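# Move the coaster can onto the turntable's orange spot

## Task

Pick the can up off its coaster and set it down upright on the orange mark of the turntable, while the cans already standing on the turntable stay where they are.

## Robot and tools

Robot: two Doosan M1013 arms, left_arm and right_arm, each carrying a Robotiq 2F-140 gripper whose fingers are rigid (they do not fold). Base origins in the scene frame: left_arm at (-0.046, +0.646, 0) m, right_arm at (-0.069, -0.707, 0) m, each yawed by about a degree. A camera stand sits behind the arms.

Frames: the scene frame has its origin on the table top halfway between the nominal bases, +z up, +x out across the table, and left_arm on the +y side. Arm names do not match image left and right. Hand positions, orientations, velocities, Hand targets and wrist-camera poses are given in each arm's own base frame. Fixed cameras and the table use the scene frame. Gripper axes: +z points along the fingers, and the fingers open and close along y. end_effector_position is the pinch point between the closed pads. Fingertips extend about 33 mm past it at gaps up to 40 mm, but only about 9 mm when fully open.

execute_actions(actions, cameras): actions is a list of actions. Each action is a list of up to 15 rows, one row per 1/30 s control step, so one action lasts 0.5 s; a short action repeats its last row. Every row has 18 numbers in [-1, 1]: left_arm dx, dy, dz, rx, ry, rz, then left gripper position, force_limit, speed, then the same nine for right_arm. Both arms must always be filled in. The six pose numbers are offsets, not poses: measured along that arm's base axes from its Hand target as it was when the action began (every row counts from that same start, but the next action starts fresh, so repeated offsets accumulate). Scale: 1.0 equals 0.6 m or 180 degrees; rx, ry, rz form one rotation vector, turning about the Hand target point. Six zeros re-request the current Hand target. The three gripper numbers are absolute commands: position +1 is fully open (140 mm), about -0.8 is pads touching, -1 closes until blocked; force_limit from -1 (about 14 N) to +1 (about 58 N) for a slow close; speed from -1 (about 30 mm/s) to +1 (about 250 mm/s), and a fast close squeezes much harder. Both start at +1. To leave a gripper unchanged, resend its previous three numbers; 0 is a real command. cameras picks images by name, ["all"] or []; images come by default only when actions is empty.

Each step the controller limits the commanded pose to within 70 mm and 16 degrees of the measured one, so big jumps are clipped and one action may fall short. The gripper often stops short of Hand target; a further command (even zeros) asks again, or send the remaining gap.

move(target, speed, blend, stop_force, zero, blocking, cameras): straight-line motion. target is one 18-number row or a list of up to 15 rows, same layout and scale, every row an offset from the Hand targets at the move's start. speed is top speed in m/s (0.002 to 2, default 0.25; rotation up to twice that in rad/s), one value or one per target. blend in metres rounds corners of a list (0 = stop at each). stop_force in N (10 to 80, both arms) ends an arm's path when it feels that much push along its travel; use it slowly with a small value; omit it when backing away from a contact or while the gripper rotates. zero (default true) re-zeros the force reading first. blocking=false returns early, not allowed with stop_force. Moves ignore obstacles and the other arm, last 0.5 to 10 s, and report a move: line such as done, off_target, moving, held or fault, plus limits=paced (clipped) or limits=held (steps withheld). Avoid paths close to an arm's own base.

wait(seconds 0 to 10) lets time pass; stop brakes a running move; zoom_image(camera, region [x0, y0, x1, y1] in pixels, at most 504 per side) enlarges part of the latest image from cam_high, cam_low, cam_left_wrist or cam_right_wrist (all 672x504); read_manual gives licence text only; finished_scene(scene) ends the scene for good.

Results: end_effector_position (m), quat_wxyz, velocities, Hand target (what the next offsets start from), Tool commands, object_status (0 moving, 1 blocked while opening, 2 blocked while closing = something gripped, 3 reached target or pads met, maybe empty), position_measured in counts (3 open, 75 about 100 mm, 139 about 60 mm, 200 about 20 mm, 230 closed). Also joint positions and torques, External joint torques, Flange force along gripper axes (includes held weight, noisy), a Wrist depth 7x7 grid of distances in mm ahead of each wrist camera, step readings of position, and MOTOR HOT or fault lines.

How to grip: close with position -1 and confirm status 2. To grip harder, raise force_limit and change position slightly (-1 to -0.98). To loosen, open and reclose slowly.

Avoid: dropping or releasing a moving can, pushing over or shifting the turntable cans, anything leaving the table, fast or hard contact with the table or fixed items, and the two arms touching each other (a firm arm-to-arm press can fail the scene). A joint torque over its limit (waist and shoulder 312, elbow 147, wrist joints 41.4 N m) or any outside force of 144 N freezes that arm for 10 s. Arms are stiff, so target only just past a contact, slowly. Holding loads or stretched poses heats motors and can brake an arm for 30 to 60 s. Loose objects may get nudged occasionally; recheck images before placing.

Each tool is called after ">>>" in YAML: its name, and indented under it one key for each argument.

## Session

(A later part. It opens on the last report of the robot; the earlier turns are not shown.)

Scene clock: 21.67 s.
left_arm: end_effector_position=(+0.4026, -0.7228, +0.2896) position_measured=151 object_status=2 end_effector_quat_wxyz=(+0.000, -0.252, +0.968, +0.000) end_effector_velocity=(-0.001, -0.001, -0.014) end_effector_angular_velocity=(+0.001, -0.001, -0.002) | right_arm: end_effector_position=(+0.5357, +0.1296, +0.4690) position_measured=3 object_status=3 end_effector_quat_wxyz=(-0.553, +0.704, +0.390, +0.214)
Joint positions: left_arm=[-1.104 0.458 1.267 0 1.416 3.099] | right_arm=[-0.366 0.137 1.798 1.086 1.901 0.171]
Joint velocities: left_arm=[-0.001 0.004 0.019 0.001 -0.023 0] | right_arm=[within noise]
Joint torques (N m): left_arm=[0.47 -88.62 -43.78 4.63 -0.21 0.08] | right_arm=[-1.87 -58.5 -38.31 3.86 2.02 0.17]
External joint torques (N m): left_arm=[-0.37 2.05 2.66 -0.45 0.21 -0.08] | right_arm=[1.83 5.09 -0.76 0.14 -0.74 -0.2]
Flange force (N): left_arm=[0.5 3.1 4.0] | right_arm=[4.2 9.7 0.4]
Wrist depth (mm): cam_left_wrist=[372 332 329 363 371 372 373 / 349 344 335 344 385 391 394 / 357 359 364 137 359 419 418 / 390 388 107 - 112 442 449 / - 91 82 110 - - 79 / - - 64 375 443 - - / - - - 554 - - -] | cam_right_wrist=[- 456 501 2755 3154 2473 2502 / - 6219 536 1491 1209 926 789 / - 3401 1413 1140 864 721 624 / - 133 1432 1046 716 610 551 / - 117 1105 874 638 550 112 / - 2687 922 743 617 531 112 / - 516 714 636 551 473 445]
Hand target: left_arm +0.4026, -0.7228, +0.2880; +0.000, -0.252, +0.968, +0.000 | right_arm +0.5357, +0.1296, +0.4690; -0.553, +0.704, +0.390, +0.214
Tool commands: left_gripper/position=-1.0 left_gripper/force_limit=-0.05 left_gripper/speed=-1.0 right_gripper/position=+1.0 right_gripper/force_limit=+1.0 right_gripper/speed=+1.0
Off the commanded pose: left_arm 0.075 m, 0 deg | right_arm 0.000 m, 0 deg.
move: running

>>> wait:
  seconds: 10

>>> wait:
  seconds: 2.56

>>> execute_actions:
  actions:
    - [[0,0.0002,0,0,0,0,-1,-0.05,-1,0,0,0,0,0,0,1,1,1],[0.0003,0.0009,-0.002,0,0,0,-1,-0.05,-1,0,0,0,0,0,0,1,1,1],[0.0006,0.0021,-0.004,0,0,0,-1,-0.05,-1,0,0,0,0,0,0,1,1,1],[0.001,0.0037,-0.008,0,0,0,-1,-0.05,-1,0,0,0,0,0,0,1,1,1],[0.0017,0.0058,-0.012,0,0,0,-1,-0.05,-1,0,0,0,0,0,0,1,1,1],[0.0024,0.0084,-0.017,0,0,0,-1,-0.05,-1,0,0,0,0,0,0,1,1,1],[0.0034,0.0114,-0.022,0,0,0,-1,-0.05,-1,0,0,0,0,0,0,1,1,1],[0.0045,0.0149,-0.029,0,0,0,-1,-0.05,-1,0,0,0,0,0,0,1,1,1],[0.0059,0.0187,-0.036,0,0,0,-1,-0.05,-1,0,0,0,0,0,0,1,1,1],[0.0075,0.023,-0.043,0,0,0,-1,-0.05,-1,0,0,0,0,0,0,1,1,1],[0.0094,0.0278,-0.051,0,0,0,-1,-0.05,-1,0,0,0,0,0,0,1,1,1],[0.0116,0.0328,-0.06,0,0,0,-1,-0.05,-1,0,0,0,0,0,0,1,1,1],[0.0141,0.0384,-0.069,0,0,0,-1,-0.05,-1,0,0,0,0,0,0,1,1,1],[0.017,0.0442,-0.078,0,0,0,-1,-0.05,-1,0,0,0,0,0,0,1,1,1],[0.0203,0.0505,-0.087,0,0,0,-1,-0.05,-1,0,0,0,0,0,0,1,1,1]]
    - [[0.0036,0.0063,-0.009,0,0,0,-1,-0.05,-1,0,0,0,0,0,0,1,1,1],[0.0074,0.0125,-0.018,0,0,0,-1,-0.05,-1,0,0,0,0,0,0,1,1,1],[0.0114,0.0186,-0.027,0,0,0,-1,-0.05,-1,0,0,0,0,0,0,1,1,1],[0.0156,0.0245,-0.035,0,0,0,-1,-0.05,-1,0,0,0,0,0,0,1,1,1],[0.02,0.0303,-0.043,0,0,0,-1,-0.05,-1,0,0,0,0,0,0,1,1,1],[0.0245,0.036,-0.051,0,0,0,-1,-0.05,-1,0,0,0,0,0,0,1,1,1],[0.0293,0.0415,-0.058,0,0,0,-1,-0.05,-1,0,0,0,0,0,0,1,1,1],[0.0342,0.0468,-0.064,0,0,0,-1,-0.05,-1,0,0,0,0,0,0,1,1,1],[0.0393,0.052,-0.07,0,0,0,-1,-0.05,-1,0,0,0,0,0,0,1,1,1],[0.0445,0.057,-0.075,0,0,0,-1,-0.05,-1,0,0,0,0,0,0,1,1,1],[0.0499,0.0619,-0.079,0,0,0,-1,-0.05,-1,0,0,0,0,0,0,1,1,1],[0.0555,0.0666,-0.082,0,0,0,-1,-0.05,-1,0,0,0,0,0,0,1,1,1],[0.0612,0.0711,-0.085,0,0,0,-1,-0.05,-1,0,0,0,0,0,0,1,1,1],[0.067,0.0754,-0.086,0,0,0,-1,-0.05,-1,0,0,0,0,0,0,1,1,1],[0.073,0.0795,-0.087,0,0,0,-1,-0.05,-1,0,0,0,0,0,0,1,1,1]]
    - [[0.0061,0.0039,0,0,0,0,-1,-0.05,-1,0,0,0,0,0,0,1,1,1],[0.0123,0.0077,0,0,0,0,-1,-0.05,-1,0,0,0,0,0,0,1,1,1],[0.0187,0.0112,0,0,0,0,-1,-0.05,-1,0,0,0,0,0,0,1,1,1],[0.0252,0.0145,0,0,0,0,-1,-0.05,-1,0,0,0,0,0,0,1,1,1],[0.0317,0.0176,0,0,0,0,-1,-0.05,-1,0,0,0,0,0,0,1,1,1],[0.0384,0.0205,0,0,0,0,-1,-0.05,-1,0,0,0,0,0,0,1,1,1],[0.0451,0.0232,0,0,0,0,-1,-0.05,-1,0,0,0,0,0,0,1,1,1],[0.052,0.0257,0,0,0,0,-1,-0.05,-1,0,0,0,0,0,0,1,1,1],[0.0589,0.028,0,0,0,0,0.17,-0.05,0,0,0,0,0,0,0,1,1,1],[0.0658,0.03,0,0,0,0,0.17,-0.05,0,0,0,0,0,0,0,1,1,1],[0.0729,0.0318,0,0,0,0,0.17,-0.05,0,0,0,0,0,0,0,1,1,1],[0.08,0.0334,0,0,0,0,0.17,-0.05,0,0,0,0,0,0,0,1,1,1],[0.0871,0.0347,0,0,0,0,0.17,-0.05,0,0,0,0,0,0,0,1,1,1],[0.0943,0.0358,0,0,0,0,0.17,-0.05,0,0,0,0,0,0,0,1,1,1],[0.1015,0.0367,0,0,0,0,0.17,-0.05,0,0,0,0,0,0,0,1,1,1]]
    - [[0.0072,0.0007,0.001,0,0,0,0.17,-0.05,0,0,0,0,0,0,0,1,1,1],[0.0145,0.0011,0.005,0,0,0,0.17,-0.05,0,0,0,0,0,0,0,1,1,1],[0.0218,0.0013,0.011,0,0,0,0.17,-0.05,0,0,0,0,0,0,0,1,1,1],[0.029,0.0012,0.02,0,0,0,0.17,-0.05,0,0,0,0,0,0,0,1,1,1],[0.0363,0.001,0.03,0,0,0,0.17,-0.05,0,0,0,0,0,0,0,1,1,1],[0.0435,0.0005,0.041,0,0,0,0.17,-0.05,0,0,0,0,0,0,0,1,1,1],[0.0508,-0.0003,0.054,0,0,0,0.17,-0.05,0,0,0,0,0,0,0,1,1,1],[0.058,-0.0012,0.066,0,0,0,0.17,-0.05,0,0,0,0,0,0,0,1,1,1],[0.0651,-0.0024,0.079,0,0,0,0.17,-0.05,0,0,0,0,0,0,0,1,1,1],[0.0722,-0.0039,0.09,0,0,0,0.17,-0.05,0,0,0,0,0,0,0,1,1,1],[0.0793,-0.0055,0.1,0,0,0,0.17,-0.05,0,0,0,0,0,0,0,1,1,1],[0.0864,-0.0074,0.109,0,0,0,0.17,-0.05,0,0,0,0,0,0,0,1,1,1],[0.0933,-0.0095,0.115,0,0,0,0.17,-0.05,0,0,0,0,0,0,0,1,1,1],[0.1002,-0.0118,0.119,0,0,0,0.17,-0.05,0,0,0,0,0,0,0,1,1,1],[0.107,-0.0144,0.12,0,0,0,0.17,-0.05,0,0,0,0,0,0,0,1,1,1]]

>>> move:
  target: [0,0.05,0.25,0,0,0,0.17,-0.05,0,0,0,0,0,0,0,1,1,1]
  cameras: ["cam_high","cam_low","cam_left_wrist"]

>>> zoom_image:
  camera: "cam_high"
  region: [200, 160, 440, 340]

Scene clock: 27.10 s.
left_arm: end_effector_position=(+0.4026, -0.7228, +0.2151) position_measured=151 object_status=2 end_effector_quat_wxyz=(+0.000, -0.252, +0.968, +0.000) | right_arm: end_effector_position=(+0.5357, +0.1296, +0.4690) position_measured=3 object_status=3 end_effector_quat_wxyz=(-0.553, +0.704, +0.390, +0.214)
Joint positions: left_arm=[-1.104 0.485 1.363 0 1.293 3.099] | right_arm=[-0.366 0.137 1.798 1.086 1.901 0.171]
Joint torques (N m): left_arm=[0.42 -90.49 -44.32 4.47 -0.12 0.15] | right_arm=[-1.91 -58.42 -38.25 3.82 2.02 0.16]
External joint torques (N m): left_arm=[-0.53 2.33 4.21 -0.4 0.12 -0.15] | right_arm=[2.01 5.18 -0.76 0.17 -0.73 -0.19]
Flange force (N): left_arm=[0.8 6.5 5.8] | right_arm=[4.5 9.9 0.7]
Wrist depth (mm): cam_left_wrist=[266 260 260 272 307 307 306 / 276 272 269 272 285 324 326 / 283 294 203 127 285 344 345 / 248 306 108 - 107 361 367 / - 91 82 - 111 - 79 / - - 64 359 - - - / - - - 368 - - -] | cam_right_wrist=[- 470 484 3154 2982 2561 2177 / - - 500 1589 1202 930 1612 / - - 1378 1140 850 695 610 / 3887 135 1441 1036 716 629 548 / - 117 1128 860 635 558 113 / - 3065 911 743 617 522 112 / - 523 709 638 551 478 445]
Hand target: left_arm +0.4026, -0.7228, +0.2150; +0.000, -0.252, +0.968, +0.000 | right_arm +0.5357, +0.1296, +0.4690; -0.553, +0.704, +0.390, +0.214
Tool commands: left_gripper/position=-1.0 left_gripper/force_limit=-0.05 left_gripper/speed=-1.0 right_gripper/position=+1.0 right_gripper/force_limit=+1.0 right_gripper/speed=+1.0
Off the commanded pose: left_arm 0.000 m, 0 deg | right_arm 0.000 m, 0 deg.
earlier move: done
wait: 1.43 of 10 s (the move ended)

Scene clock: 29.67 s.
left_arm: end_effector_position=(+0.4026, -0.7228, +0.2150) position_measured=151 object_status=2 end_effector_quat_wxyz=(+0.000, -0.252, +0.968, +0.000) | right_arm: end_effector_position=(+0.5357, +0.1296, +0.4690) position_measured=3 object_status=3 end_effector_quat_wxyz=(-0.553, +0.704, +0.390, +0.214)
Joint positions: left_arm=[-1.104 0.485 1.364 0 1.293 3.099] | right_arm=[-0.366 0.137 1.798 1.086 1.901 0.171]
Joint torques (N m): left_arm=[0.44 -89.85 -43.74 4.52 -0.32 0.12] | right_arm=[-2.18 -58.75 -38.3 3.81 2.03 0.14]
External joint torques (N m): left_arm=[-0.35 1.81 3.71 -0.45 0.32 -0.12] | right_arm=[2.02 5.88 -0.65 0.18 -0.75 -0.17]
Flange force (N): left_arm=[0.6 5.9 4.6] | right_arm=[4.5 10.9 0.5]
Wrist depth (mm): cam_left_wrist=[265 260 260 265 306 308 306 / 275 - 279 278 281 324 323 / 285 294 288 137 285 344 345 / 311 311 107 - 107 364 368 / - 91 82 112 - - 79 / - - 64 348 - - - / - - - 375 - - -] | cam_right_wrist=[- 463 482 2902 2864 2790 2198 / - 4186 521 1522 1237 922 828 / 3689 - 1360 1116 844 702 613 / - 126 1491 1008 761 598 548 / - 117 1110 864 622 550 112 / - 2790 922 733 617 531 112 / - 511 707 642 548 475 442]
Hand target: left_arm +0.4026, -0.7228, +0.2150; +0.000, -0.252, +0.968, +0.000 | right_arm +0.5357, +0.1296, +0.4690; -0.553, +0.704, +0.390, +0.214
Tool commands: left_gripper/position=-1.0 left_gripper/force_limit=-0.05 left_gripper/speed=-1.0 right_gripper/position=+1.0 right_gripper/force_limit=+1.0 right_gripper/speed=+1.0
Off the commanded pose: left_arm 0.000 m, 0 deg | right_arm 0.000 m, 0 deg.
wait: 2.57 s; at rest by 0.17 s

Scene clock: 32.13 s.
left_arm: end_effector_position=(+0.5829, -0.6305, +0.1825) position_measured=108 object_status=3 end_effector_quat_wxyz=(+0.001, -0.252, +0.968, -0.001) | right_arm: end_effector_position=(+0.5357, +0.1296, +0.4690) position_measured=3 object_status=3 end_effector_quat_wxyz=(-0.553, +0.704, +0.390, +0.214)
Joint positions: left_arm=[-0.865 0.549 1.324 0 1.266 3.338] | right_arm=[-0.366 0.137 1.798 1.086 1.901 0.171]
Joint torques (N m): left_arm=[0.65 -93.75 -42.24 4.47 -0.37 0.15] | right_arm=[-1.89 -58.43 -38.23 3.83 2.02 0.17]
External joint torques (N m): left_arm=[-0.14 0.49 2.63 -0.43 0.37 -0.15] | right_arm=[1.95 5.55 -0.7 0.14 -0.74 -0.2]
External joint torques at the end of the 1st action: left_arm=[-1.5 1.71 4.08 -0.51 0.2 -0.1] | right_arm=[1.97 5.43 -0.71 0.15 -0.74 -0.19]
External joint torques at the end of the 2nd action: left_arm=[-0.71 2.36 2.36 -0.49 0.33 -0.27] | right_arm=[1.98 5.11 -0.79 0.16 -0.7 -0.22]
External joint torques at the end of the 3rd action: left_arm=[1.38 1.32 3.45 -0.48 0.22 -0.14] | right_arm=[1.94 5.73 -0.67 0.15 -0.73 -0.2]
Flange force (N): left_arm=[1.6 5.4 2.5] | right_arm=[4.4 10.4 0.5]
Flange force at the end of the 1st action (N): left_arm=[2.1 7.0 4.9] | right_arm=[4.4 10.2 0.5]
Flange force at the end of the 2nd action (N): left_arm=[1.4 1.7 3.2] | right_arm=[4.4 9.8 0.6]
Flange force at the end of the 3rd action (N): left_arm=[-0.5 6.0 3.5] | right_arm=[4.4 10.7 0.4]
Wrist depth (mm): cam_left_wrist=[232 228 229 232 238 229 277 / 243 242 245 245 244 242 294 / 222 260 258 257 258 308 303 / 278 274 131 277 259 123 316 / - 88 275 355 356 - 79 / - - 383 384 384 - - / - - 407 416 413 - -] | cam_right_wrist=[- 3348 1170 564 2941 2591 2244 / 4031 - 1288 1481 967 918 1589 / - - 1319 1319 847 695 610 / - 133 1423 1046 733 595 545 / - 118 1099 874 633 555 112 / - - 911 733 615 528 112 / - 523 709 642 547 477 443]
Hand target: left_arm +0.5837, -0.6314, +0.1826; +0.000, -0.252, +0.968, +0.000 | right_arm +0.5357, +0.1296, +0.4690; -0.553, +0.704, +0.390, +0.214
Off the commanded pose: left_arm 0.001 m, 0 deg | right_arm 0.000 m, 0 deg.
Step readings (end_effector_position of left_arm | right_arm; steps 1 to 15: 1st action; 16 to 30: 2nd action; 31 to 45: 3rd action; 46 to 60: 4th action):
0: (+0.4026, -0.7228, +0.2150) | (+0.5357, +0.1296, +0.4690)
1: (+0.4026, -0.7228, +0.2150) | (+0.5357, +0.1296, +0.4690)
2: (+0.4026, -0.7228, +0.2150) | (+0.5357, +0.1296, +0.4690)
4: (+0.4026, -0.7225, +0.2141) | (+0.5357, +0.1296, +0.4690)
8: (+0.4035, -0.7195, +0.2081) | (+0.5357, +0.1296, +0.4690)
15: (+0.4089, -0.7043, +0.1816) | (+0.5357, +0.1296, +0.4690)
16: (+0.4102, -0.7015, +0.1772) | (+0.5357, +0.1296, +0.4690)
17: (+0.4115, -0.6985, +0.1726) | (+0.5357, +0.1296, +0.4690)
19: (+0.4154, -0.6912, +0.1617) | (+0.5357, +0.1296, +0.4690)
23: (+0.4245, -0.6771, +0.1417) | (+0.5357, +0.1296, +0.4690)
30: (+0.4459, -0.6544, +0.1162) | (+0.5357, +0.1296, +0.4690)
31: (+0.4490, -0.6519, +0.1146) | (+0.5357, +0.1296, +0.4690)
32: (+0.4521, -0.6496, +0.1134) | (+0.5357, +0.1296, +0.4690)
34: (+0.4596, -0.6443, +0.1118) | (+0.5357, +0.1296, +0.4690)
38: (+0.4745, -0.6360, +0.1108) | (+0.5357, +0.1296, +0.4690)
45: (+0.5041, -0.6255, +0.1106) | (+0.5357, +0.1296, +0.4690)
46: (+0.5079, -0.6247, +0.1106) | (+0.5357, +0.1296, +0.4690)
47: (+0.5118, -0.6240, +0.1107) | (+0.5357, +0.1296, +0.4690)
49: (+0.5209, -0.6227, +0.1123) | (+0.5357, +0.1296, +0.4690)
53: (+0.5371, -0.6221, +0.1261) | (+0.5357, +0.1296, +0.4690)
60: (+0.5670, -0.6260, +0.1696) | (+0.5357, +0.1296, +0.4690)

Scene clock: 33.30 s.
left_arm: end_effector_position=(+0.5837, -0.6014, +0.3325) position_measured=108 object_status=3 end_effector_quat_wxyz=(+0.000, -0.252, +0.968, +0.000) | right_arm: end_effector_position=(+0.5357, +0.1296, +0.4690) position_measured=3 object_status=3 end_effector_quat_wxyz=(-0.553, +0.704, +0.390, +0.214)
Joint positions: left_arm=[-0.842 0.468 1.175 0 1.498 3.362] | right_arm=[-0.366 0.137 1.798 1.086 1.901 0.171]
Joint torques (N m): left_arm=[0.48 -88.71 -43.46 4.66 -0.16 0.07] | right_arm=[-1.92 -58.51 -38.28 3.82 2.03 0.18]
External joint torques (N m): left_arm=[-0.22 1 2.09 -0.45 0.17 -0.07] | right_arm=[2.07 5.32 -0.77 0.16 -0.75 -0.21]
Flange force (N): left_arm=[1.3 3.4 3.2] | right_arm=[4.5 10.1 0.7]
Wrist depth (mm): cam_left_wrist=[363 361 359 364 361 408 408 / 388 379 383 380 392 432 431 / 459 414 405 411 454 447 459 / 488 415 132 487 481 122 482 / - 88 521 521 523 - 79 / - - 1501 562 561 - - / - - 1563 1642 1607 - -] | cam_right_wrist=[- 4107 1088 684 1386 2622 2155 / - 4442 3957 1612 1209 907 837 / - - 1441 1327 867 718 613 / - 125 1378 1046 723 550 548 / - 147 1128 867 638 555 112 / - 2827 911 733 620 532 112 / - 513 714 650 552 478 447]
Hand target: left_arm +0.5837, -0.6014, +0.3326; +0.000, -0.252, +0.968, +0.000 | right_arm +0.5357, +0.1296, +0.4690; -0.553, +0.704, +0.390, +0.214
Off the commanded pose: left_arm 0.000 m, 0 deg | right_arm 0.000 m, 0 deg.
move: done
camera_calibration:
cam_left_wrist: T_world_to_cam=[[-0.4706, 0.882328, -0.00579506, 0.815746], [0.823106, 0.44136, 0.35735, -0.336869], [0.317857, 0.163399, -0.933953, 0.365649], [0, 0, 0, 1]] pos_world=[0.544944, -0.630821, 0.466607]
Images, in order (width x height): cam_high 672x504, cam_low 672x504, cam_left_wrist 672x504.

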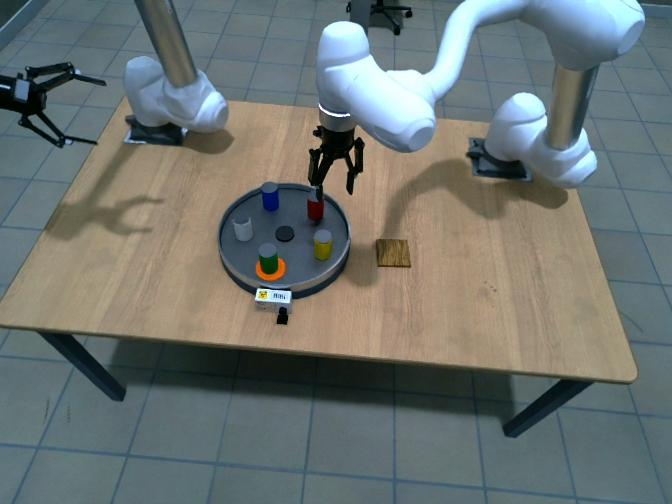

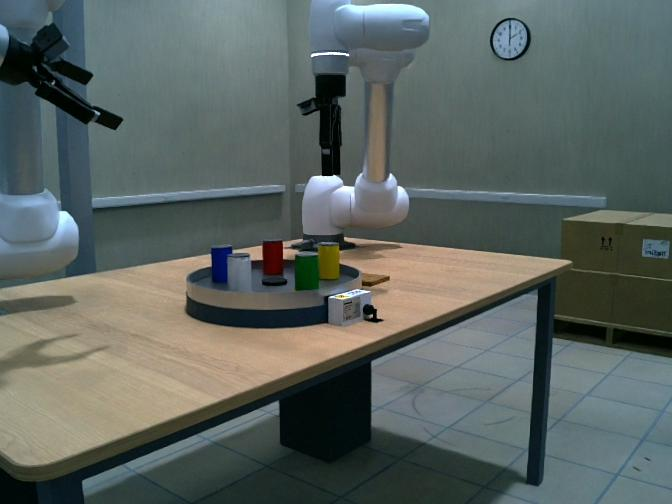

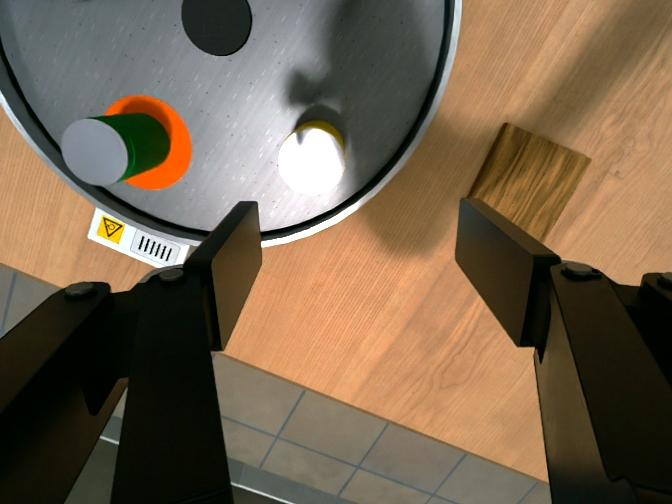

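Scaled by 2.100 from the camera's 672x504 image, which has a finer 960x720 frame.

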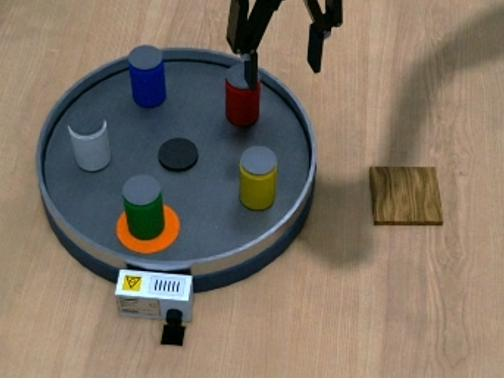

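>>> finished_scene:
  scene: 2

The scene is finished: the task was done.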